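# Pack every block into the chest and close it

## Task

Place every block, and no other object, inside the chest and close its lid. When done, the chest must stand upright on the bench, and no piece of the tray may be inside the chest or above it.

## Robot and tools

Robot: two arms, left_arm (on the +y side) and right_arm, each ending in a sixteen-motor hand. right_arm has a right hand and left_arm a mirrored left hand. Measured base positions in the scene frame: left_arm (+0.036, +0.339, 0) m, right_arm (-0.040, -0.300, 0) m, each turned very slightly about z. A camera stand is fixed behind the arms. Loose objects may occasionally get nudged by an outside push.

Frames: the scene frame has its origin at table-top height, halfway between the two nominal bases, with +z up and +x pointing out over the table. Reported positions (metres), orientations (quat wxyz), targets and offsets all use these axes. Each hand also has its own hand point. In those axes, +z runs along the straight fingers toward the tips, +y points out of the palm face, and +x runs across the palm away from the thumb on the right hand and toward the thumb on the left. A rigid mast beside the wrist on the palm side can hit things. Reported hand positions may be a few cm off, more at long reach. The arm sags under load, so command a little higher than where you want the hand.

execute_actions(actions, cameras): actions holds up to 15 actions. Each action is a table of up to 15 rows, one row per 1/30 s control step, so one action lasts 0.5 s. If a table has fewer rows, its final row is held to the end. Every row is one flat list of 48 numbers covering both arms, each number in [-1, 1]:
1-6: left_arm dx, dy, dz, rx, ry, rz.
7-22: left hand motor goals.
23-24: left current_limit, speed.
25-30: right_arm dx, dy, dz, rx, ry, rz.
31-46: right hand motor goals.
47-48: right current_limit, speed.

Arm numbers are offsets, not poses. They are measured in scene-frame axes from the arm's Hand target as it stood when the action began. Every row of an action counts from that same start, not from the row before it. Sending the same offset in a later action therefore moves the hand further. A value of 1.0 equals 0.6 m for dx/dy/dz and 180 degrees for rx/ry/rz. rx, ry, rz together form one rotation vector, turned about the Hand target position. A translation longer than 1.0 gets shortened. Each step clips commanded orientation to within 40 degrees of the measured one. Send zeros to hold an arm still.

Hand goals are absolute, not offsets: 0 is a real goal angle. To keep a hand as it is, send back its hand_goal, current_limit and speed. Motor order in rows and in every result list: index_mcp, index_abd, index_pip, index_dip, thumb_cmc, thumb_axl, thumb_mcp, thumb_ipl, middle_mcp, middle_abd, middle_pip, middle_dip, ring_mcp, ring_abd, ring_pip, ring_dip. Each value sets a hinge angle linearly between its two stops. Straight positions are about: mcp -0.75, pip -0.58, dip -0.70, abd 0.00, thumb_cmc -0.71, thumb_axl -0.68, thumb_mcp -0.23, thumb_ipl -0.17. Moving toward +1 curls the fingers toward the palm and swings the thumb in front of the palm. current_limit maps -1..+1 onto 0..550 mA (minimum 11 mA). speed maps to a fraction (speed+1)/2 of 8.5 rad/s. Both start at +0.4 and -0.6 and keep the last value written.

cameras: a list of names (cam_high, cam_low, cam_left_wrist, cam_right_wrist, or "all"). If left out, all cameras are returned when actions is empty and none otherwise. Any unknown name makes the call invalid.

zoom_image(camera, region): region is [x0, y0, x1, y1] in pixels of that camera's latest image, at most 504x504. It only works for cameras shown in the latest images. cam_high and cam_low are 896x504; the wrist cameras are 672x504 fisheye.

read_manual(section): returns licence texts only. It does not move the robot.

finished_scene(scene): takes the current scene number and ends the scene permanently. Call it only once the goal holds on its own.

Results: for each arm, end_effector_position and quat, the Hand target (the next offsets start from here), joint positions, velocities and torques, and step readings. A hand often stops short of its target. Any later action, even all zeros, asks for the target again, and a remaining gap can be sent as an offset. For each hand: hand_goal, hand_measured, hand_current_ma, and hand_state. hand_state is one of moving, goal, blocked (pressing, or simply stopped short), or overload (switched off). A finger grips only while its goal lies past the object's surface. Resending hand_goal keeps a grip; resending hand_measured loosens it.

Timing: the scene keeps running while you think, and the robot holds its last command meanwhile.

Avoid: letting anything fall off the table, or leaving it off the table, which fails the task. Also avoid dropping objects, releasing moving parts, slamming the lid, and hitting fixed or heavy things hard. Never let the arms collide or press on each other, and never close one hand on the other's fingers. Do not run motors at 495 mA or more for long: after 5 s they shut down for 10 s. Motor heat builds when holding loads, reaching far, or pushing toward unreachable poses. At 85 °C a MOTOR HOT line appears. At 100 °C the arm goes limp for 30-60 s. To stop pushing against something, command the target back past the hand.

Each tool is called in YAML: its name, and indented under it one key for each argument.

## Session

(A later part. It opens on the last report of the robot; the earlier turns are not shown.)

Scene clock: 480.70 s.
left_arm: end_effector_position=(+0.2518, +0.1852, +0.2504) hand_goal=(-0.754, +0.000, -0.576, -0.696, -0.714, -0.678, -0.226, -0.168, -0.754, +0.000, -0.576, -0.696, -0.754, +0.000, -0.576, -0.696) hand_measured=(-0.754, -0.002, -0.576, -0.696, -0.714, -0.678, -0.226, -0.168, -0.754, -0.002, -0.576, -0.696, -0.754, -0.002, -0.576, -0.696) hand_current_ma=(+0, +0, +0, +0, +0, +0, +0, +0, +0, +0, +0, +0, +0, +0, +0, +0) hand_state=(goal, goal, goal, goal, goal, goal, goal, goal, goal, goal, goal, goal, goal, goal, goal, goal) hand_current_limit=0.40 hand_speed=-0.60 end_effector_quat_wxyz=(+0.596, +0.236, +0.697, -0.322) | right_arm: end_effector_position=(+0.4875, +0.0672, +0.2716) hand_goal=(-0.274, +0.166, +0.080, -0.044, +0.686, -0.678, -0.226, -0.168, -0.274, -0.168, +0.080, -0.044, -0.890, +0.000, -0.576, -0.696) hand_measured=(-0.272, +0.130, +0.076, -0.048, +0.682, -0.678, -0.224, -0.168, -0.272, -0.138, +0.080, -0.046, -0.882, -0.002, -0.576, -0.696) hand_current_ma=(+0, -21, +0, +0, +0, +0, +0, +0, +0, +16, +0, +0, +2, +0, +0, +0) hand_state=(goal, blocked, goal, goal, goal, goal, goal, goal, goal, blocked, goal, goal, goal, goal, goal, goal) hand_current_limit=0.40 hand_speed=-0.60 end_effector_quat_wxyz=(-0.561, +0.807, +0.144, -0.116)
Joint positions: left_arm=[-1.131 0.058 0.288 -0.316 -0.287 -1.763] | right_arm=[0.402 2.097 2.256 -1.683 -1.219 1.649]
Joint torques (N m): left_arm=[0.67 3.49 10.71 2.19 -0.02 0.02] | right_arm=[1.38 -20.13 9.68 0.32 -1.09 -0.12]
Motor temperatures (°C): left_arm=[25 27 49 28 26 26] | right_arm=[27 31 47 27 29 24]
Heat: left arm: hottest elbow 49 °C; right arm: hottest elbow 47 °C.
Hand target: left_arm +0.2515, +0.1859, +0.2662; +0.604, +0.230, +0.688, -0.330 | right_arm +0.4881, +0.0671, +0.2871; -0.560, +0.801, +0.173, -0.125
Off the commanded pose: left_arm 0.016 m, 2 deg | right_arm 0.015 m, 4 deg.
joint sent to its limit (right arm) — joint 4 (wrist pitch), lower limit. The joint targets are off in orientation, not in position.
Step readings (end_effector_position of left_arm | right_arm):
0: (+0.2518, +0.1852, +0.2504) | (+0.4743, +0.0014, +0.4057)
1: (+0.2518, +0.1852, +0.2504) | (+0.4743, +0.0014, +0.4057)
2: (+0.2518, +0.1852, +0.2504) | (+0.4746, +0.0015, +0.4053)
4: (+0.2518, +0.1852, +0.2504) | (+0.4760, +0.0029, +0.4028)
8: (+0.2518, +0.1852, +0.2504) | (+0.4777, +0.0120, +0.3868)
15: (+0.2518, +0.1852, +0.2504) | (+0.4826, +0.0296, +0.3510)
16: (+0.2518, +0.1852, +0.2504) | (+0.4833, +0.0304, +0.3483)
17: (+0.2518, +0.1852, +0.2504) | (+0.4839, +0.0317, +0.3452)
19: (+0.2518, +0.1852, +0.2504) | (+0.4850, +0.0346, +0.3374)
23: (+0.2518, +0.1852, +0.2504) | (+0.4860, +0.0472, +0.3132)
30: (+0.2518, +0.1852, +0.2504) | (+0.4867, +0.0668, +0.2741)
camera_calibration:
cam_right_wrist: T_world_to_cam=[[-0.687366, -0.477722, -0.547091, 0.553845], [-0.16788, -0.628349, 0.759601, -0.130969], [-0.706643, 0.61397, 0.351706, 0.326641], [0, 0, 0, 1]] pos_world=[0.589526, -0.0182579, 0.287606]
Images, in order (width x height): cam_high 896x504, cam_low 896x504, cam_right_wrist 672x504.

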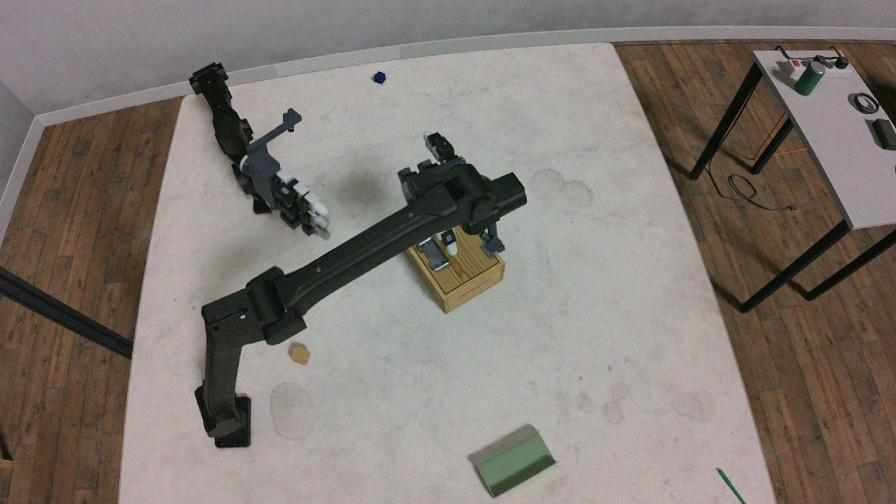

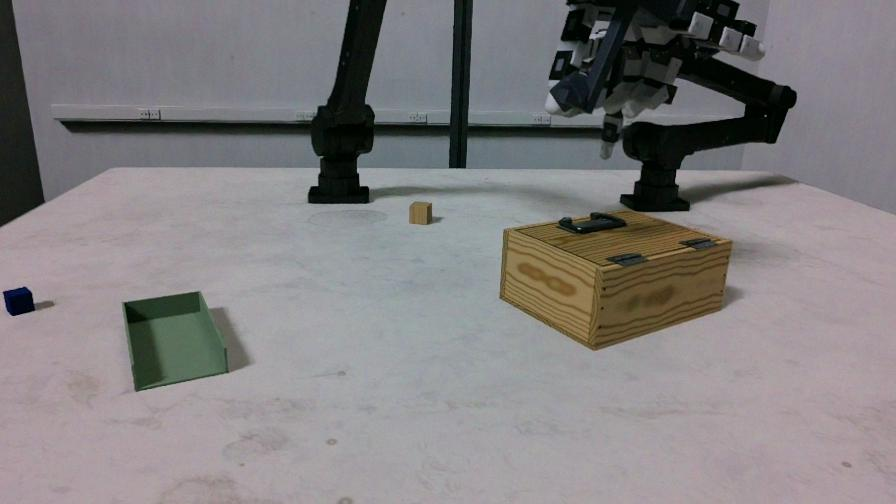

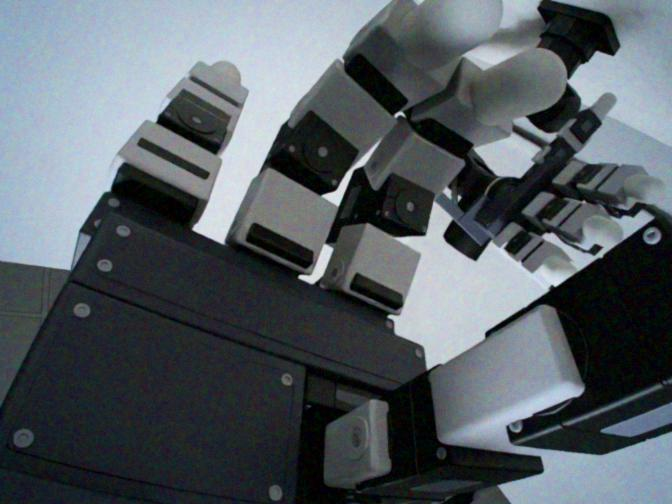

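execute_actions:
  actions:
    - [[0,0,0,0,0,0,-0.754,0,-0.576,-0.696,-0.714,-0.678,-0.226,-0.168,-0.754,0,-0.576,-0.696,-0.754,0,-0.576,-0.696,0.4,-0.6,-0.0245,0.017,-0.1,0,0,0,-0.411,0.167,0.08,-0.043,0.686,-0.678,-0.226,-0.168,-0.411,-0.167,0.08,-0.043,-0.89,0,-0.576,-0.696,0.4,-0.6]]
    - [[0,0,0,0,0,0,-0.754,0,-0.576,-0.696,-0.714,-0.678,-0.226,-0.168,-0.754,0,-0.576,-0.696,-0.754,0,-0.576,-0.696,0.4,-0.6,0,0,-0.05,0,0,0,-0.411,0.167,0.08,-0.043,0.686,-0.678,-0.226,-0.168,-0.411,-0.167,0.08,-0.043,-0.89,0,-0.576,-0.696,0.4,-0.6]]
  cameras: ["cam_high", "cam_low", "cam_right_wrist"]

zoom_image:
  camera: "cam_high"
  region: [380, 160, 540, 320]

zoom_image:
  camera: "cam_low"
  region: [480, 80, 760, 280]

Scene clock: 546.13 s.
left_arm: end_effector_position=(+0.2518, +0.1852, +0.2504) hand_goal=(-0.754, +0.000, -0.576, -0.696, -0.714, -0.678, -0.226, -0.168, -0.754, +0.000, -0.576, -0.696, -0.754, +0.000, -0.576, -0.696) hand_measured=(-0.754, -0.002, -0.576, -0.696, -0.714, -0.678, -0.226, -0.168, -0.754, -0.002, -0.576, -0.696, -0.754, -0.002, -0.576, -0.696) hand_current_ma=(+0, +0, +0, +0, +0, +0, +0, +0, +0, +0, +0, +0, +0, +0, +0, +0) hand_state=(goal, goal, goal, goal, goal, goal, goal, goal, goal, goal, goal, goal, goal, goal, goal, goal) hand_current_limit=0.40 hand_speed=-0.60 end_effector_quat_wxyz=(+0.596, +0.236, +0.697, -0.322) | right_arm: end_effector_position=(+0.4749, +0.0722, +0.1909) hand_goal=(-0.412, +0.166, +0.080, -0.044, +0.686, -0.678, -0.226, -0.168, -0.412, -0.168, +0.080, -0.044, -0.890, +0.000, -0.576, -0.696) hand_measured=(-0.398, +0.130, +0.076, -0.048, +0.684, -0.678, -0.224, -0.168, -0.398, -0.138, +0.080, -0.046, -0.882, -0.002, -0.576, -0.696) hand_current_ma=(+5, -21, +0, +0, +0, +0, +0, +0, +5, +16, +0, +0, +2, +0, +0, +0) hand_state=(goal, blocked, goal, goal, goal, goal, goal, goal, goal, blocked, goal, goal, goal, goal, goal, goal) hand_current_limit=0.40 hand_speed=-0.60 end_effector_quat_wxyz=(-0.558, +0.803, +0.162, -0.133)
Joint positions: left_arm=[-1.131 0.058 0.288 -0.316 -0.287 -1.763] | right_arm=[0.418 2.1 2.048 -1.569 -1.22 1.553]
Joint torques (N m): left_arm=[0.91 3.55 10.66 2.11 -0.03 0.03] | right_arm=[2.08 -19.66 8.35 0.61 -1.13 -0.06]
Heat: left arm: hottest elbow 50 °C; right arm: hottest elbow 46 °C.
Hand target: left_arm +0.2515, +0.1859, +0.2662; +0.604, +0.230, +0.688, -0.330 | right_arm +0.4734, +0.0774, +0.1970; -0.560, +0.801, +0.173, -0.125
Off the commanded pose: left_arm 0.016 m, 2 deg | right_arm 0.008 m, 2 deg.
Step readings (end_effector_position of left_arm | right_arm):
0: (+0.2518, +0.1852, +0.2504) | (+0.4875, +0.0672, +0.2716)
1: (+0.2518, +0.1852, +0.2504) | (+0.4876, +0.0672, +0.2714)
2: (+0.2518, +0.1852, +0.2504) | (+0.4872, +0.0670, +0.2688)
4: (+0.2518, +0.1852, +0.2504) | (+0.4835, +0.0661, +0.2608)
8: (+0.2518, +0.1852, +0.2504) | (+0.4755, +0.0654, +0.2343)
15: (+0.2518, +0.1852, +0.2504) | (+0.4732, +0.0706, +0.2183)
16: (+0.2518, +0.1852, +0.2504) | (+0.4733, +0.0712, +0.2182)
17: (+0.2518, +0.1852, +0.2504) | (+0.4739, +0.0717, +0.2167)
19: (+0.2518, +0.1852, +0.2504) | (+0.4746, +0.0721, +0.2114)
23: (+0.2518, +0.1852, +0.2504) | (+0.4723, +0.0711, +0.1958)
30: (+0.2518, +0.1852, +0.2504) | (+0.4740, +0.0718, +0.1910)
camera_calibration:
cam_right_wrist: T_world_to_cam=[[-0.666935, -0.512089, -0.54126, 0.495068], [-0.131258, -0.634308, 0.761856, -0.0860361], [-0.733464, 0.579153, 0.355827, 0.357475], [0, 0, 0, 1]] pos_world=[0.581081, -0.00808714, 0.206309]
Images, in order (width x height): cam_high 896x504, cam_low 896x504, cam_right_wrist 672x504.

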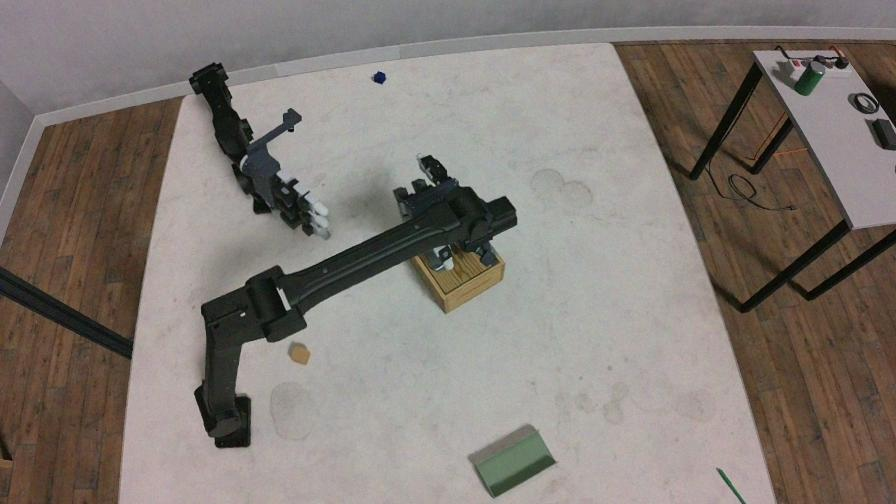

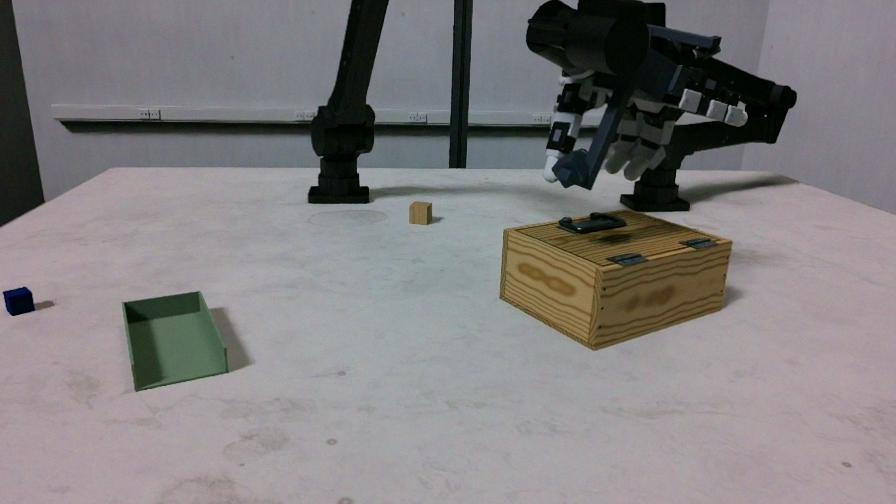

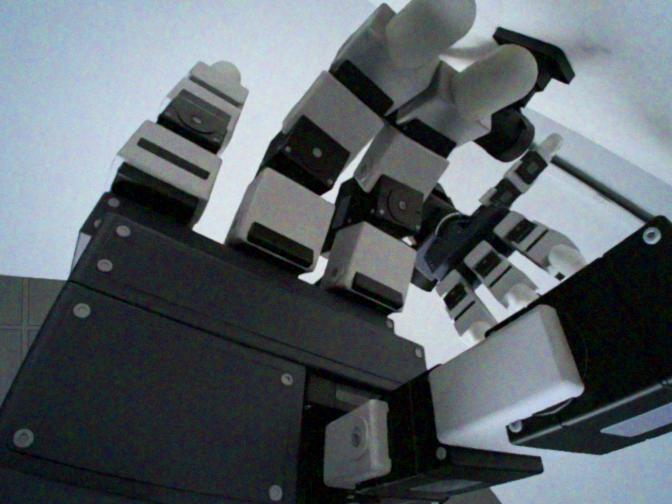

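Scaled by 3.150.

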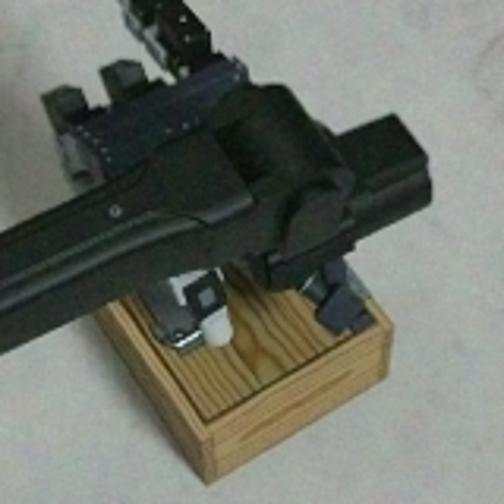

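Scaled by 1.800.

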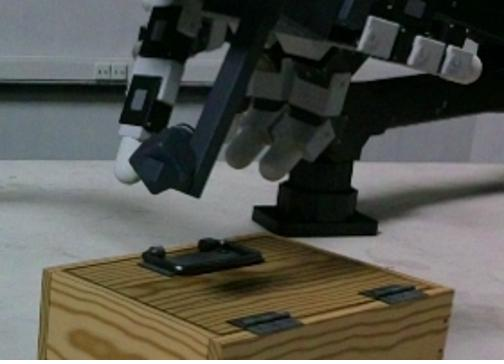

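execute_actions:
  actions:
    - [[0,0,0,0,0,0,-0.754,0,-0.576,-0.696,-0.714,-0.678,-0.226,-0.168,-0.754,0,-0.576,-0.696,-0.754,0,-0.576,-0.696,0.4,-0.6,0,0,-0.06,0,0,0,-0.411,0.167,0.08,-0.043,0.686,-0.678,-0.226,-0.168,-0.411,-0.167,0.08,-0.043,-0.89,0,-0.576,-0.696,0.4,-0.6]]
  cameras: ["cam_high", "cam_low"]

zoom_image:
  camera: "cam_high"
  region: [380, 160, 540, 320]

zoom_image:
  camera: "cam_low"
  region: [520, 140, 700, 280]

Scene clock: 598.70 s.
left_arm: end_effector_position=(+0.2518, +0.1852, +0.2504) hand_goal=(-0.754, +0.000, -0.576, -0.696, -0.714, -0.678, -0.226, -0.168, -0.754, +0.000, -0.576, -0.696, -0.754, +0.000, -0.576, -0.696) hand_measured=(-0.754, -0.002, -0.576, -0.696, -0.714, -0.678, -0.226, -0.168, -0.754, -0.002, -0.576, -0.696, -0.754, -0.002, -0.576, -0.696) hand_current_ma=(+0, +0, +0, +0, +0, +0, +0, +0, +0, +0, +0, +0, +0, +0, +0, +0) hand_state=(goal, goal, goal, goal, goal, goal, goal, goal, goal, goal, goal, goal, goal, goal, goal, goal) hand_current_limit=0.40 hand_speed=-0.60 end_effector_quat_wxyz=(+0.596, +0.236, +0.697, -0.322) | right_arm: end_effector_position=(+0.4743, +0.0720, +0.1568) hand_goal=(-0.412, +0.166, +0.080, -0.044, +0.686, -0.678, -0.226, -0.168, -0.412, -0.168, +0.080, -0.044, -0.890, +0.000, -0.576, -0.696) hand_measured=(-0.398, +0.130, +0.076, -0.048, +0.684, -0.678, -0.224, -0.168, -0.398, -0.138, +0.080, -0.046, -0.882, -0.002, -0.576, -0.696) hand_current_ma=(+5, -21, +0, +0, +0, +0, +0, +0, +5, +16, +0, +0, +2, +0, +0, +0) hand_state=(goal, blocked, goal, goal, goal, goal, goal, goal, goal, blocked, goal, goal, goal, goal, goal, goal) hand_current_limit=0.40 hand_speed=-0.60 end_effector_quat_wxyz=(-0.558, +0.803, +0.164, -0.131)
Joint positions: left_arm=[-1.131 0.058 0.288 -0.316 -0.287 -1.763] | right_arm=[0.418 2.105 1.968 -1.48 -1.221 1.549]
Joint torques (N m): left_arm=[0.97 3.55 10.67 2.21 -0.03 0.02] | right_arm=[2.14 -19.25 8.43 0.59 -1.12 -0.03]
Motor temperatures (°C): left_arm=[25 27 50 28 26 26] | right_arm=[27 42 44 27 29 24]
Heat: left arm: hottest elbow 50 °C; right arm: hottest elbow 44 °C.
Hand target: left_arm +0.2515, +0.1859, +0.2662; +0.604, +0.230, +0.688, -0.330 | right_arm +0.4734, +0.0774, +0.1611; -0.560, +0.801, +0.173, -0.125
Off the commanded pose: left_arm 0.016 m, 2 deg | right_arm 0.007 m, 1 deg.
Step readings (end_effector_position of left_arm | right_arm):
0: (+0.2518, +0.1852, +0.2504) | (+0.4749, +0.0722, +0.1909)
1: (+0.2518, +0.1852, +0.2504) | (+0.4748, +0.0722, +0.1906)
2: (+0.2518, +0.1852, +0.2504) | (+0.4750, +0.0722, +0.1882)
4: (+0.2518, +0.1852, +0.2504) | (+0.4750, +0.0723, +0.1820)
8: (+0.2518, +0.1852, +0.2504) | (+0.4716, +0.0708, +0.1643)
15: (+0.2518, +0.1852, +0.2504) | (+0.4734, +0.0716, +0.1569)
Images, in order (width x height): cam_high 896x504, cam_low 896x504.

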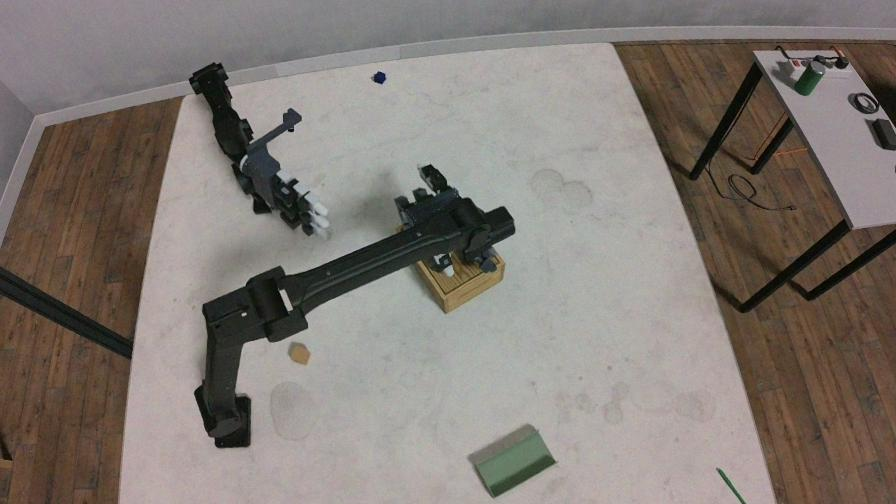

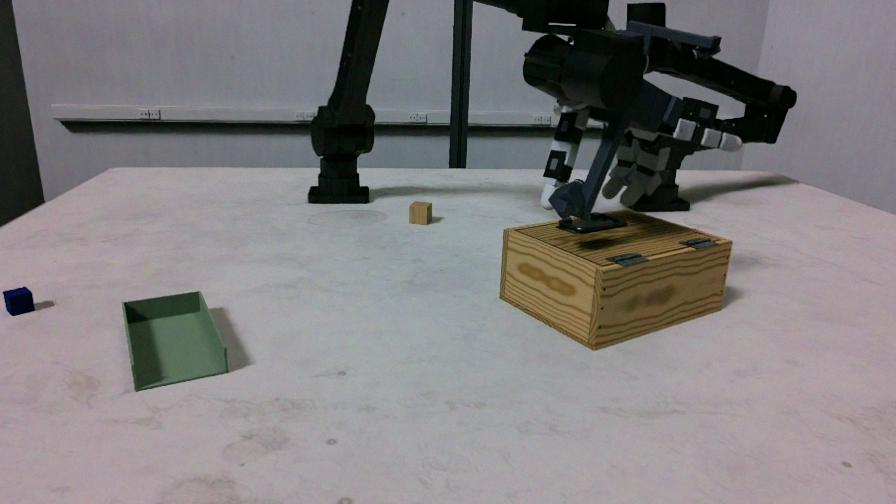

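Scaled by 3.150.

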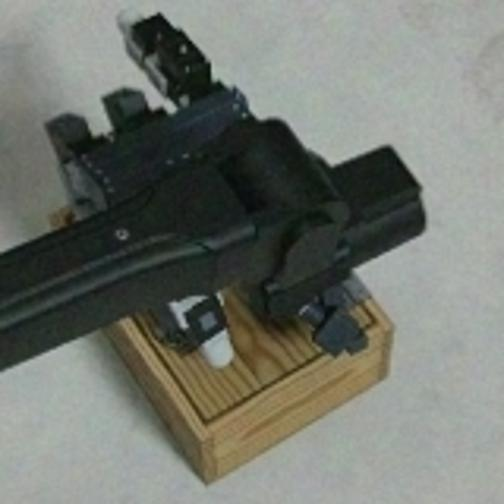

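Scaled by 2.800.

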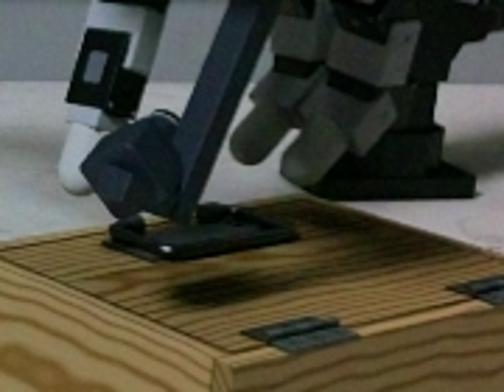

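execute_actions:
  actions:
    - [[0,0,0,0,0,0,-0.754,0,-0.576,-0.696,-0.714,-0.678,-0.226,-0.168,-0.754,0,-0.576,-0.696,-0.754,0,-0.576,-0.696,0.4,-0.6,0,0,-0.005,0,0,0,-0.548,0.167,0.08,-0.043,0.686,-0.678,-0.226,-0.168,-0.548,-0.167,0.08,-0.043,-0.89,0,-0.576,-0.696,0.4,-0.6]]
    - [[0,0,0,0,0,0,-0.754,0,-0.576,-0.696,-0.714,-0.678,-0.226,-0.168,-0.754,0,-0.576,-0.696,-0.754,0,-0.576,-0.696,0.4,-0.6,0,0,-0.034,0,0,0,-0.548,0.167,0.08,-0.043,0.686,-0.678,-0.226,-0.168,-0.548,-0.167,0.08,-0.043,-0.89,0,-0.576,-0.696,0.4,-0.6]]
  cameras: ["cam_high", "cam_low"]

zoom_image:
  camera: "cam_low"
  region: [520, 140, 700, 280]

zoom_image:
  camera: "cam_high"
  region: [380, 160, 540, 320]

Scene clock: 653.40 s.
left_arm: end_effector_position=(+0.2518, +0.1852, +0.2504) hand_goal=(-0.754, +0.000, -0.576, -0.696, -0.714, -0.678, -0.226, -0.168, -0.754, +0.000, -0.576, -0.696, -0.754, +0.000, -0.576, -0.696) hand_measured=(-0.754, -0.002, -0.576, -0.696, -0.714, -0.678, -0.226, -0.168, -0.754, -0.002, -0.576, -0.696, -0.754, -0.002, -0.576, -0.696) hand_current_ma=(+0, +0, +0, +0, +0, +0, +0, +0, +0, +0, +0, +0, +0, +0, +0, +0) hand_state=(goal, goal, goal, goal, goal, goal, goal, goal, goal, goal, goal, goal, goal, goal, goal, goal) hand_current_limit=0.40 hand_speed=-0.60 end_effector_quat_wxyz=(+0.596, +0.236, +0.697, -0.322) | right_arm: end_effector_position=(+0.4741, +0.0718, +0.1382) hand_goal=(-0.548, +0.166, +0.080, -0.044, +0.686, -0.678, -0.226, -0.168, -0.548, -0.168, +0.080, -0.044, -0.890, +0.000, -0.576, -0.696) hand_measured=(-0.532, +0.130, +0.078, -0.048, +0.684, -0.678, -0.224, -0.168, -0.532, -0.138, +0.080, -0.046, -0.882, -0.002, -0.576, -0.696) hand_current_ma=(+8, -21, +0, +0, +0, +0, +0, +0, +8, +16, +0, +0, +2, +0, +0, +0) hand_state=(goal, blocked, goal, goal, goal, goal, goal, goal, goal, blocked, goal, goal, goal, goal, goal, goal) hand_current_limit=0.40 hand_speed=-0.60 end_effector_quat_wxyz=(-0.559, +0.802, +0.167, -0.127)
Joint positions: left_arm=[-1.131 0.058 0.288 -0.316 -0.287 -1.763] | right_arm=[0.418 2.108 1.924 -1.425 -1.22 1.549]
Joint torques (N m): left_arm=[1.03 3.37 10.73 2.19 -0.03 0.04] | right_arm=[2.08 -18.61 8.42 0.58 -1.14 -0.02]
Heat: left arm: hottest elbow 51 °C; right arm: hottest elbow 41 °C.
Hand target: left_arm +0.2515, +0.1859, +0.2662; +0.604, +0.230, +0.688, -0.330 | right_arm +0.4735, +0.0774, +0.1377; -0.560, +0.801, +0.173, -0.125
Off the commanded pose: left_arm 0.016 m, 2 deg | right_arm 0.006 m, 1 deg.
Step readings (end_effector_position of left_arm | right_arm):
0: (+0.2518, +0.1852, +0.2504) | (+0.4743, +0.0720, +0.1568)
1: (+0.2518, +0.1852, +0.2504) | (+0.4743, +0.0720, +0.1568)
2: (+0.2518, +0.1852, +0.2504) | (+0.4745, +0.0720, +0.1567)
4: (+0.2518, +0.1852, +0.2504) | (+0.4745, +0.0720, +0.1561)
8: (+0.2518, +0.1852, +0.2504) | (+0.4744, +0.0719, +0.1549)
15: (+0.2518, +0.1852, +0.2504) | (+0.4744, +0.0719, +0.1545)
16: (+0.2518, +0.1852, +0.2504) | (+0.4744, +0.0719, +0.1543)
17: (+0.2518, +0.1852, +0.2504) | (+0.4746, +0.0720, +0.1533)
19: (+0.2518, +0.1852, +0.2504) | (+0.4748, +0.0721, +0.1499)
23: (+0.2518, +0.1852, +0.2504) | (+0.4730, +0.0713, +0.1414)
30: (+0.2518, +0.1852, +0.2504) | (+0.4738, +0.0717, +0.1383)
Images, in order (width x height): cam_high 896x504, cam_low 896x504.

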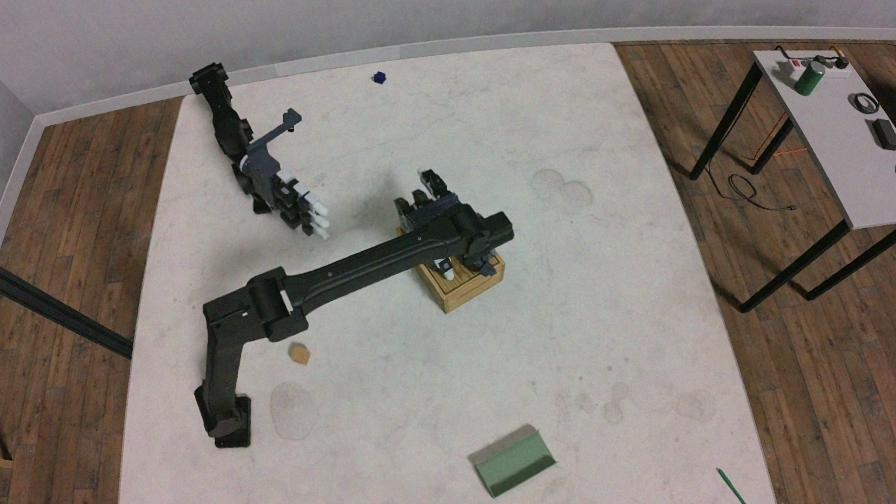

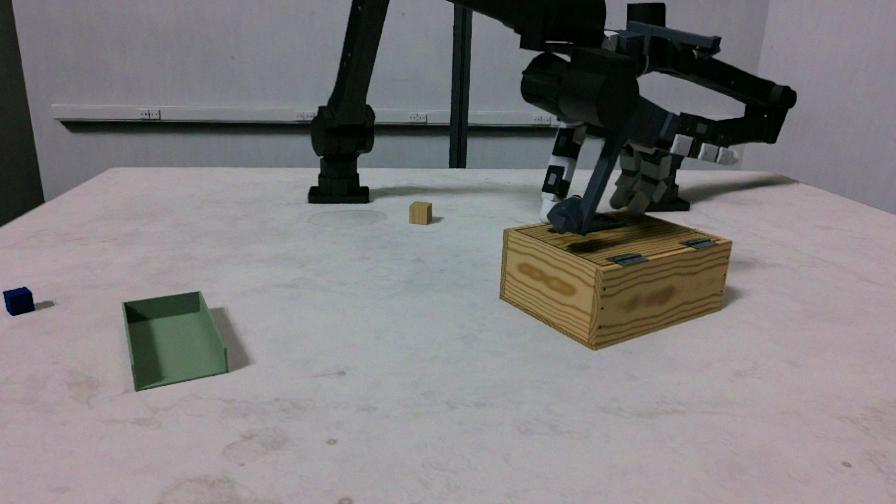

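Scaled by 2.800.

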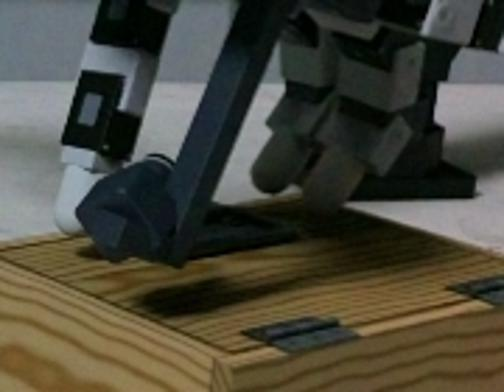

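Scaled by 3.150.

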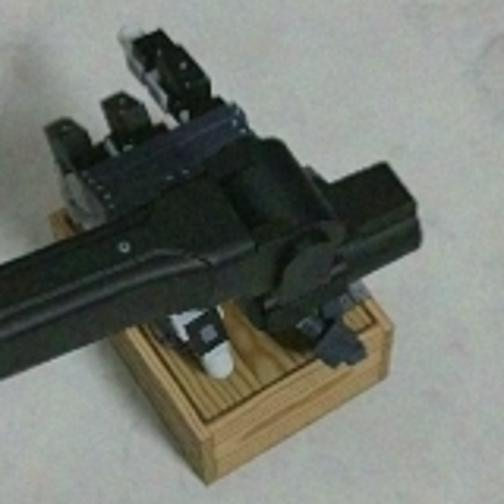

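execute_actions:
  actions:
    - [[0,0,0,0,0,0,-0.754,0,-0.576,-0.696,-0.714,-0.678,-0.226,-0.168,-0.754,0,-0.576,-0.696,-0.754,0,-0.576,-0.696,0.4,-0.6,0,0,-0.015,0,0,0,-0.548,0.167,0.08,-0.043,0.686,-0.678,-0.226,-0.168,-0.548,-0.167,0.08,-0.043,-0.89,0,-0.576,-0.696,0.4,-0.6]]
    - [[0,0,0,0,0,0,-0.754,0,-0.576,-0.696,-0.714,-0.678,-0.226,-0.168,-0.754,0,-0.576,-0.696,-0.754,0,-0.576,-0.696,0.4,-0.6,0,0,0,0,0,0,-0.08,0.167,0.08,-0.043,0.686,-0.678,-0.17,-0.168,-0.08,-0.167,0.08,-0.043,-0.89,0,-0.576,-0.696,0.3,-0.85]]
    - [[0,0,0,0,0,0,-0.754,0,-0.576,-0.696,-0.714,-0.678,-0.226,-0.168,-0.754,0,-0.576,-0.696,-0.754,0,-0.576,-0.696,0.4,-0.6,0,0,0,0,0,0,-0.08,0.167,0.08,-0.043,0.686,-0.678,-0.17,-0.168,-0.08,-0.167,0.08,-0.043,-0.89,0,-0.576,-0.696,0.3,-0.85]]
    - [[0,0,0,0,0,0,-0.754,0,-0.576,-0.696,-0.714,-0.678,-0.226,-0.168,-0.754,0,-0.576,-0.696,-0.754,0,-0.576,-0.696,0.4,-0.6,0,0,0,0,0,0,-0.08,0.167,0.08,-0.043,0.686,-0.678,-0.17,-0.168,-0.08,-0.167,0.08,-0.043,-0.89,0,-0.576,-0.696,0.3,-0.85]]
  cameras: ["cam_high", "cam_low"]

zoom_image:
  camera: "cam_low"
  region: [520, 140, 700, 280]

zoom_image:
  camera: "cam_high"
  region: [380, 160, 540, 320]

Scene clock: 682.23 s.
left_arm: end_effector_position=(+0.2518, +0.1852, +0.2504) hand_goal=(-0.754, +0.000, -0.576, -0.696, -0.714, -0.678, -0.226, -0.168, -0.754, +0.000, -0.576, -0.696, -0.754, +0.000, -0.576, -0.696) hand_measured=(-0.754, -0.002, -0.576, -0.696, -0.714, -0.678, -0.226, -0.168, -0.754, -0.002, -0.576, -0.696, -0.754, -0.002, -0.576, -0.696) hand_current_ma=(+0, +0, +0, +0, +0, +0, +0, +0, +0, +0, +0, +0, +0, +0, +0, +0) hand_state=(goal, goal, goal, goal, goal, goal, goal, goal, goal, goal, goal, goal, goal, goal, goal, goal) hand_current_limit=0.40 hand_speed=-0.60 end_effector_quat_wxyz=(+0.596, +0.236, +0.697, -0.322) | right_arm: end_effector_position=(+0.4675, +0.0830, +0.1337) hand_goal=(-0.080, +0.166, +0.080, -0.044, +0.686, -0.678, -0.170, -0.168, -0.080, -0.168, +0.080, -0.044, -0.890, +0.000, -0.576, -0.696) hand_measured=(-0.096, +0.136, +0.066, -0.048, +0.686, -0.678, -0.200, -0.186, -0.186, -0.140, +0.058, -0.052, -0.882, -0.002, -0.576, -0.696) hand_current_ma=(-8, -16, -5, +0, +0, +0, -31, -14, -224, +15, -12, -2, +2, +0, +0, +0) hand_state=(goal, blocked, goal, goal, goal, goal, blocked, goal, blocked, blocked, blocked, goal, goal, goal, goal, goal) hand_current_limit=0.30 hand_speed=-0.85 end_effector_quat_wxyz=(-0.565, +0.796, +0.175, -0.130)
Joint positions: left_arm=[-1.131 0.058 0.288 -0.316 -0.287 -1.763] | right_arm=[0.435 2.109 1.908 -1.401 -1.237 1.549]
Joint torques (N m): left_arm=[0.79 3.43 10.69 2.22 -0.02 0.03] | right_arm=[0.62 -18.32 8.35 0.53 -0.54 -0.02]
Heat: left arm: hottest elbow 51 °C; right arm: hottest elbow 42 °C.
Hand target: left_arm +0.2515, +0.1859, +0.2662; +0.604, +0.230, +0.688, -0.330 | right_arm +0.4734, +0.0774, +0.1287; -0.560, +0.801, +0.173, -0.125
Off the commanded pose: left_arm 0.016 m, 2 deg | right_arm 0.010 m, 1 deg.
Step readings (end_effector_position of left_arm | right_arm):
0: (+0.2518, +0.1852, +0.2504) | (+0.4741, +0.0718, +0.1382)
1: (+0.2518, +0.1852, +0.2504) | (+0.4741, +0.0718, +0.1382)
2: (+0.2518, +0.1852, +0.2504) | (+0.4743, +0.0719, +0.1378)
4: (+0.2518, +0.1852, +0.2504) | (+0.4745, +0.0720, +0.1364)
8: (+0.2518, +0.1852, +0.2504) | (+0.4737, +0.0717, +0.1329)
15: (+0.2518, +0.1852, +0.2504) | (+0.4741, +0.0718, +0.1317)
16: (+0.2518, +0.1852, +0.2504) | (+0.4741, +0.0718, +0.1317)
17: (+0.2518, +0.1852, +0.2504) | (+0.4741, +0.0718, +0.1317)
19: (+0.2518, +0.1852, +0.2504) | (+0.4741, +0.0718, +0.1317)
23: (+0.2518, +0.1852, +0.2504) | (+0.4741, +0.0720, +0.1319)
30: (+0.2518, +0.1852, +0.2504) | (+0.4700, +0.0793, +0.1327)
31: (+0.2518, +0.1852, +0.2504) | (+0.4693, +0.0803, +0.1327)
32: (+0.2518, +0.1852, +0.2504) | (+0.4687, +0.0811, +0.1327)
34: (+0.2518, +0.1852, +0.2504) | (+0.4681, +0.0818, +0.1327)
38: (+0.2518, +0.1852, +0.2504) | (+0.4681, +0.0819, +0.1327)
45: (+0.2518, +0.1852, +0.2504) | (+0.4675, +0.0830, +0.1337)
46: (+0.2518, +0.1852, +0.2504) | (+0.4675, +0.0830, +0.1337)
47: (+0.2518, +0.1852, +0.2504) | (+0.4675, +0.0830, +0.1337)
49: (+0.2518, +0.1852, +0.2504) | (+0.4675, +0.0830, +0.1337)
53: (+0.2518, +0.1852, +0.2504) | (+0.4675, +0.0830, +0.1337)
60: (+0.2518, +0.1852, +0.2504) | (+0.4675, +0.0830, +0.1337)
Images, in order (width x height): cam_high 896x504, cam_low 896x504.

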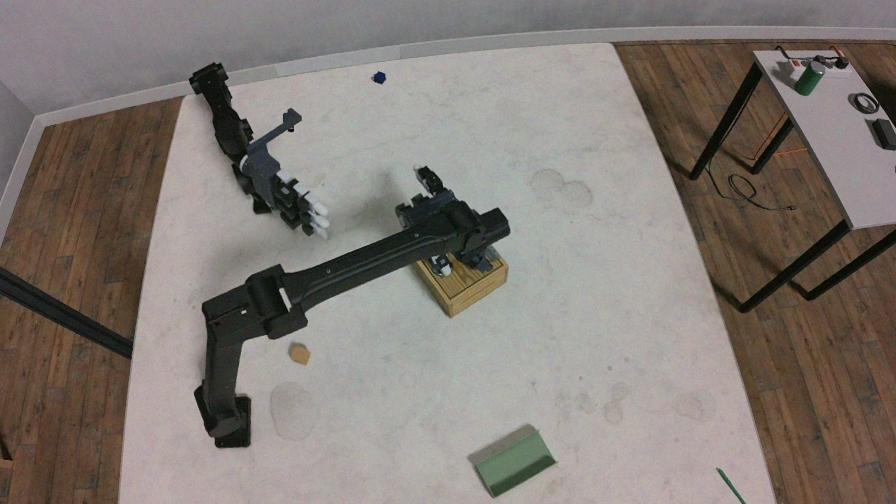

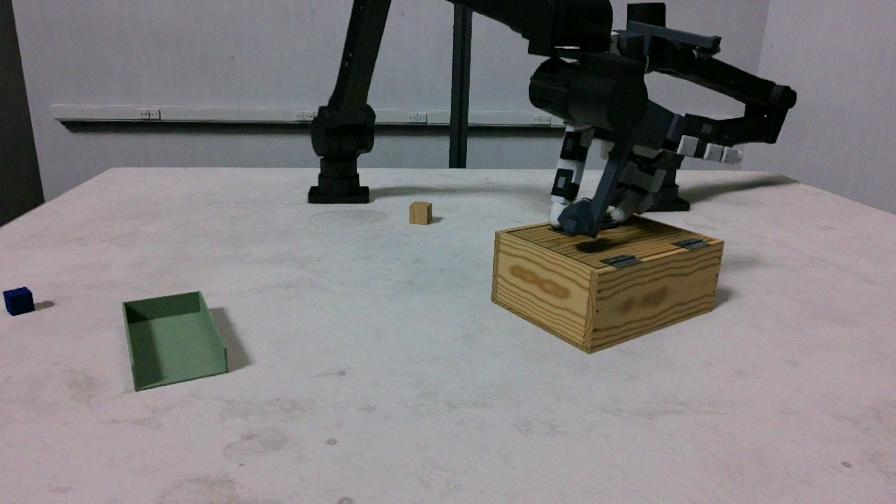

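Scaled by 2.800.

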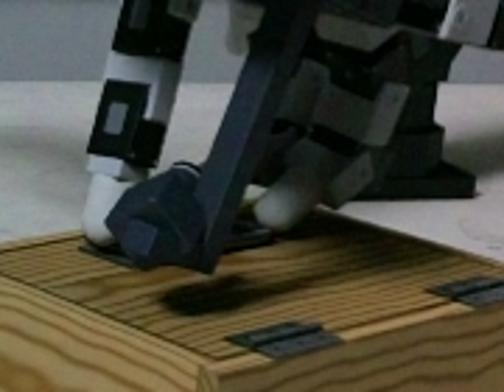

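Scaled by 3.150.

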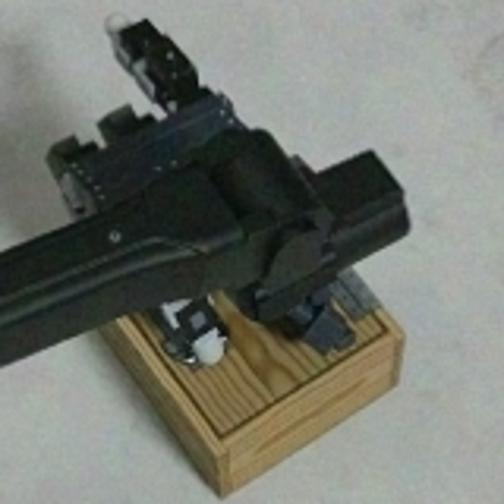

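execute_actions:
  actions:
    - [[0,0,0,0,0,0,-0.754,0,-0.576,-0.696,-0.714,-0.678,-0.226,-0.168,-0.754,0,-0.576,-0.696,-0.754,0,-0.576,-0.696,0.4,-0.6,0,0,0.005,0,0,0,-0.08,0.167,0.08,-0.043,0.686,-0.678,-0.0,-0.168,0.1,-0.167,0.08,-0.043,-0.89,0,-0.576,-0.696,0.4,-0.8]]
    - [[0,0,0,0,0,0,-0.754,0,-0.576,-0.696,-0.714,-0.678,-0.226,-0.168,-0.754,0,-0.576,-0.696,-0.754,0,-0.576,-0.696,0.4,-0.6,0,0,0.04,0,0,0,-0.08,0.167,0.08,-0.043,0.686,-0.678,-0.0,-0.168,0.1,-0.167,0.08,-0.043,-0.89,0,-0.576,-0.696,0.4,-0.8]]
  cameras: ["cam_high", "cam_low"]

zoom_image:
  camera: "cam_low"
  region: [520, 140, 700, 280]

Scene clock: 705.07 s.
left_arm: end_effector_position=(+0.2518, +0.1852, +0.2504) hand_goal=(-0.754, +0.000, -0.576, -0.696, -0.714, -0.678, -0.226, -0.168, -0.754, +0.000, -0.576, -0.696, -0.754, +0.000, -0.576, -0.696) hand_measured=(-0.754, -0.002, -0.576, -0.696, -0.714, -0.678, -0.226, -0.168, -0.754, -0.002, -0.576, -0.696, -0.754, -0.002, -0.576, -0.696) hand_current_ma=(+0, +0, +0, +0, +0, +0, +0, +0, +0, +0, +0, +0, +0, +0, +0, +0) hand_state=(goal, goal, goal, goal, goal, goal, goal, goal, goal, goal, goal, goal, goal, goal, goal, goal) hand_current_limit=0.40 hand_speed=-0.60 end_effector_quat_wxyz=(+0.596, +0.236, +0.697, -0.322) | right_arm: end_effector_position=(+0.4640, +0.0733, +0.1353) hand_goal=(-0.080, +0.166, +0.080, -0.044, +0.686, -0.678, +0.000, -0.168, +0.100, -0.168, +0.080, -0.044, -0.890, +0.000, -0.576, -0.696) hand_measured=(-0.052, +0.140, +0.092, -0.042, +0.696, -0.676, -0.002, -0.170, +0.082, -0.140, +0.068, -0.048, -0.882, -0.002, -0.576, -0.696) hand_current_ma=(+21, -12, +4, +0, +3, +0, +0, +0, -9, +14, -4, +0, +2, +0, +0, +0) hand_state=(blocked, blocked, goal, goal, goal, goal, goal, goal, goal, blocked, goal, goal, goal, goal, goal, goal) hand_current_limit=0.40 hand_speed=-0.80 end_effector_quat_wxyz=(-0.556, +0.803, +0.163, -0.140)
Joint positions: left_arm=[-1.131 0.058 0.288 -0.316 -0.287 -1.763] | right_arm=[0.427 2.105 1.908 -1.44 -1.22 1.549]
Joint torques (N m): left_arm=[1.03 3.19 10.67 2.13 -0.02 0.03] | right_arm=[1.32 -19.19 11.92 -0.17 -1.08 0.01]
Heat: left arm: hottest elbow 52 °C; right arm: hottest elbow 43 °C.
Hand target: left_arm +0.2515, +0.1859, +0.2662; +0.604, +0.230, +0.688, -0.330 | right_arm +0.4735, +0.0773, +0.1556; -0.560, +0.801, +0.173, -0.125
Off the commanded pose: left_arm 0.016 m, 2 deg | right_arm 0.023 m, 2 deg.
Step readings (end_effector_position of left_arm | right_arm):
0: (+0.2518, +0.1852, +0.2504) | (+0.4675, +0.0830, +0.1337)
1: (+0.2518, +0.1852, +0.2504) | (+0.4675, +0.0830, +0.1337)
2: (+0.2518, +0.1852, +0.2504) | (+0.4675, +0.0830, +0.1338)
4: (+0.2518, +0.1852, +0.2504) | (+0.4675, +0.0831, +0.1338)
8: (+0.2518, +0.1852, +0.2504) | (+0.4675, +0.0830, +0.1351)
15: (+0.2518, +0.1852, +0.2504) | (+0.4714, +0.0768, +0.1368)
16: (+0.2518, +0.1852, +0.2504) | (+0.4716, +0.0767, +0.1357)
17: (+0.2518, +0.1852, +0.2504) | (+0.4712, +0.0765, +0.1346)
19: (+0.2518, +0.1852, +0.2504) | (+0.4694, +0.0757, +0.1344)
23: (+0.2518, +0.1852, +0.2504) | (+0.4657, +0.0740, +0.1350)
30: (+0.2518, +0.1852, +0.2504) | (+0.4642, +0.0733, +0.1352)
Images, in order (width x height): cam_high 896x504, cam_low 896x504.

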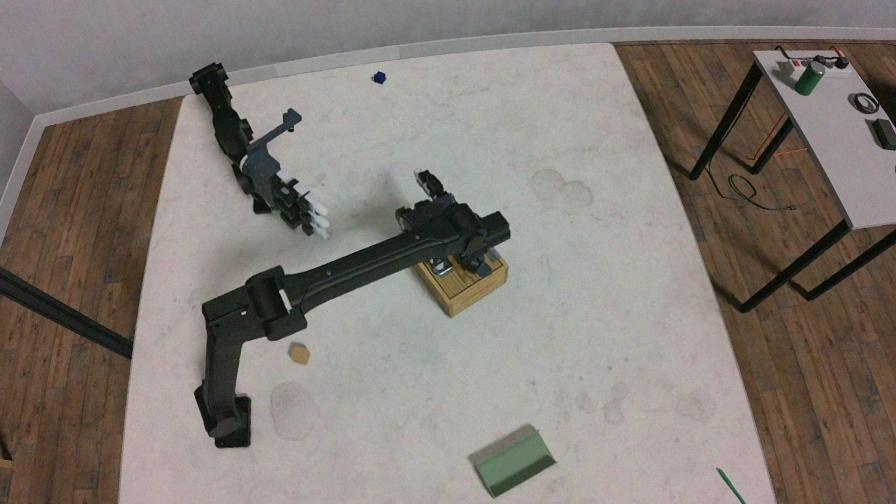

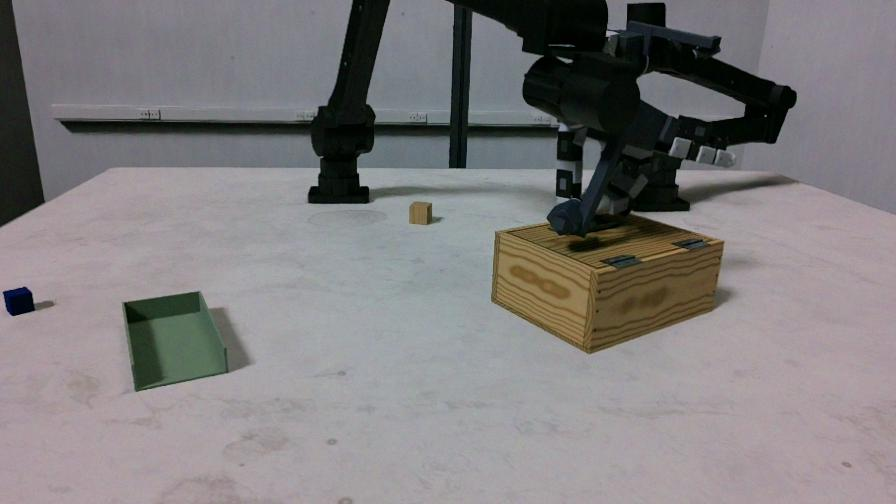

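Scaled by 2.800.

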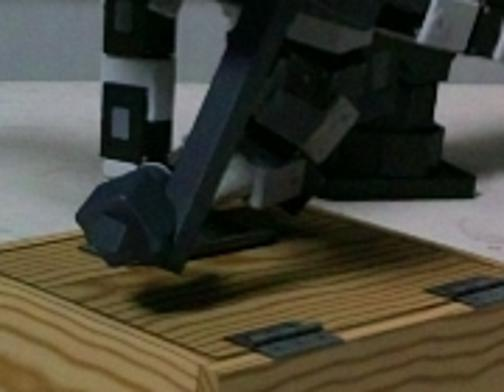

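execute_actions:
  actions: []

zoom_image:
  camera: "cam_high"
  region: [410, 200, 520, 320]

zoom_image:
  camera: "cam_right_wrist"
  region: [300, 0, 672, 300]

zoom_image:
  camera: "cam_low"
  region: [540, 180, 640, 250]

Scene clock: 725.83 s.
left_arm: end_effector_position=(+0.2518, +0.1852, +0.2504) hand_goal=(-0.754, +0.000, -0.576, -0.696, -0.714, -0.678, -0.226, -0.168, -0.754, +0.000, -0.576, -0.696, -0.754, +0.000, -0.576, -0.696) hand_measured=(-0.754, -0.002, -0.576, -0.696, -0.714, -0.678, -0.226, -0.168, -0.754, -0.002, -0.576, -0.696, -0.754, -0.002, -0.576, -0.696) hand_current_ma=(+0, +0, +0, +0, +0, +0, +0, +0, +0, +0, +0, +0, +0, +0, +0, +0) hand_state=(goal, goal, goal, goal, goal, goal, goal, goal, goal, goal, goal, goal, goal, goal, goal, goal) hand_current_limit=0.40 hand_speed=-0.60 end_effector_quat_wxyz=(+0.596, +0.236, +0.697, -0.322) | right_arm: end_effector_position=(+0.4640, +0.0732, +0.1353) hand_goal=(-0.080, +0.166, +0.080, -0.044, +0.686, -0.678, +0.000, -0.168, +0.100, -0.168, +0.080, -0.044, -0.890, +0.000, -0.576, -0.696) hand_measured=(-0.052, +0.140, +0.092, -0.042, +0.696, -0.676, -0.002, -0.170, +0.082, -0.140, +0.068, -0.048, -0.882, -0.002, -0.576, -0.696) hand_current_ma=(+21, -12, +4, +0, +3, +0, +0, +0, -9, +14, -4, +0, +2, +0, +0, +0) hand_state=(blocked, blocked, goal, goal, goal, goal, goal, goal, goal, blocked, goal, goal, goal, goal, goal, goal) hand_current_limit=0.40 hand_speed=-0.80 end_effector_quat_wxyz=(-0.556, +0.803, +0.162, -0.141)
Joint positions: left_arm=[-1.131 0.058 0.288 -0.316 -0.287 -1.763] | right_arm=[0.427 2.105 1.908 -1.44 -1.22 1.549]
Joint velocities: within noise
Joint torques (N m): left_arm=[0.97 3.43 10.74 2.21 -0.03 0.03] | right_arm=[1.38 -19.19 11.95 -0.14 -1.07 0.01]
Motor temperatures (°C): left_arm=[25 27 52 28 26 26] | right_arm=[27 42 47 26 29 24]
Heat: left arm: hottest elbow 52 °C; right arm: hottest elbow 47 °C.
Hand target: left_arm +0.2515, +0.1859, +0.2662; +0.604, +0.230, +0.688, -0.330 | right_arm +0.4734, +0.0773, +0.1556; -0.560, +0.801, +0.173, -0.125
Off the commanded pose: left_arm 0.016 m, 2 deg | right_arm 0.023 m, 2 deg.
camera_calibration:
cam_right_wrist: T_world_to_cam=[[-0.667392, -0.521409, -0.531715, 0.457833], [-0.11662, -0.632008, 0.766137, -0.0519664], [-0.735519, 0.573322, 0.36099, 0.36937], [0, 0, 0, 1]] pos_world=[0.571173, -0.005893, 0.149911]

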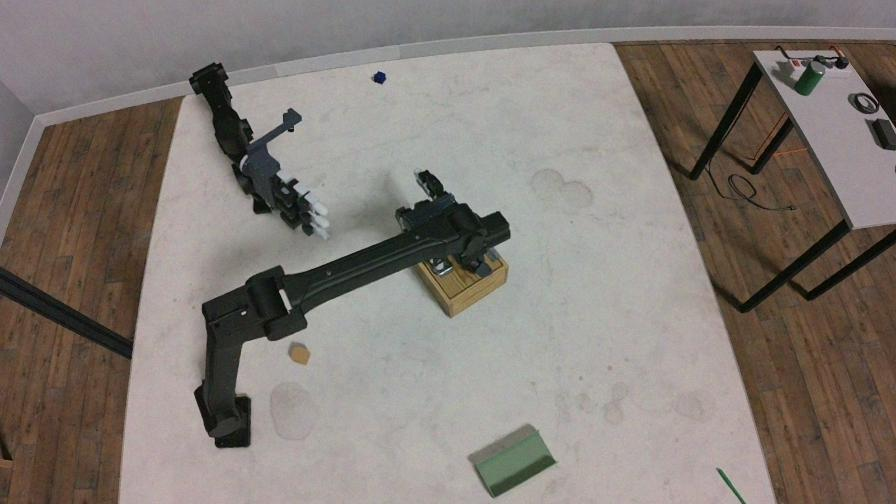

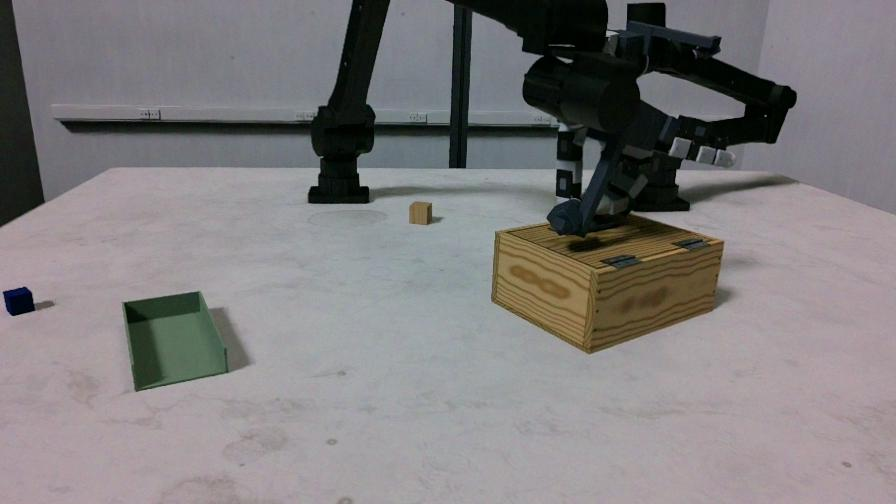

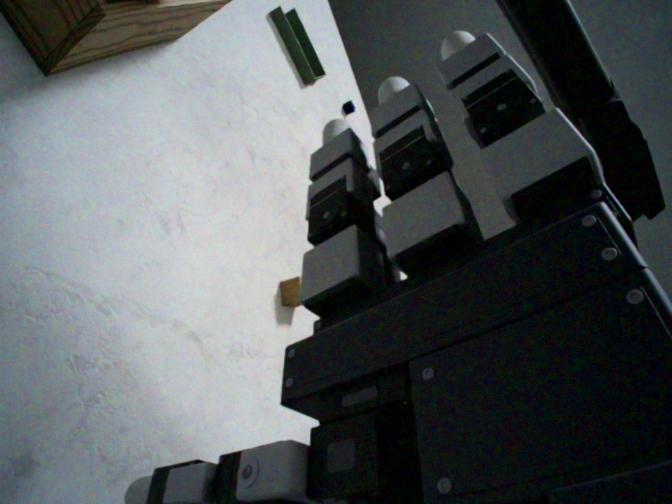

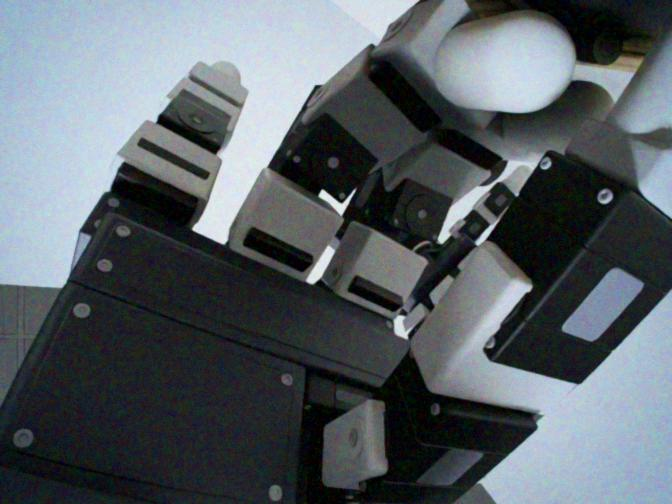

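Scaled by 4.200.

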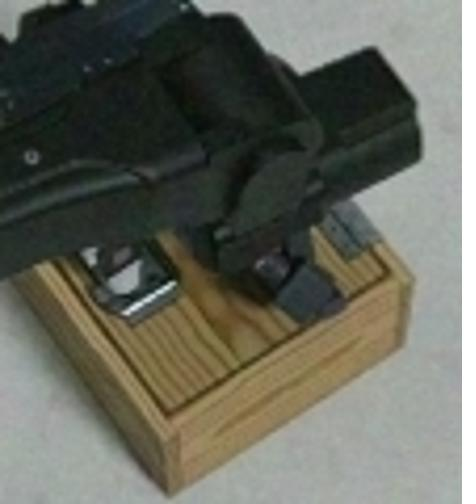

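Scaled by 1.355 from the camera's 672x504 image, which has a finer 960x720 frame.

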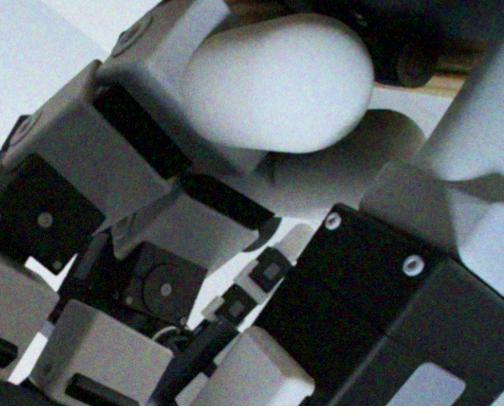

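Scaled by 5.040.

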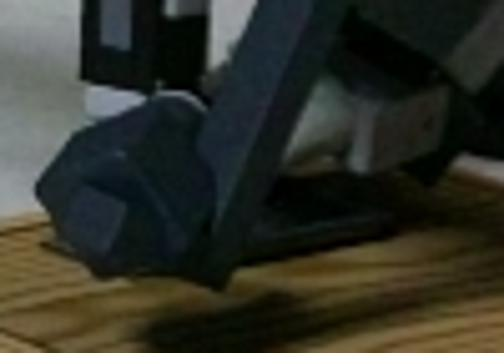

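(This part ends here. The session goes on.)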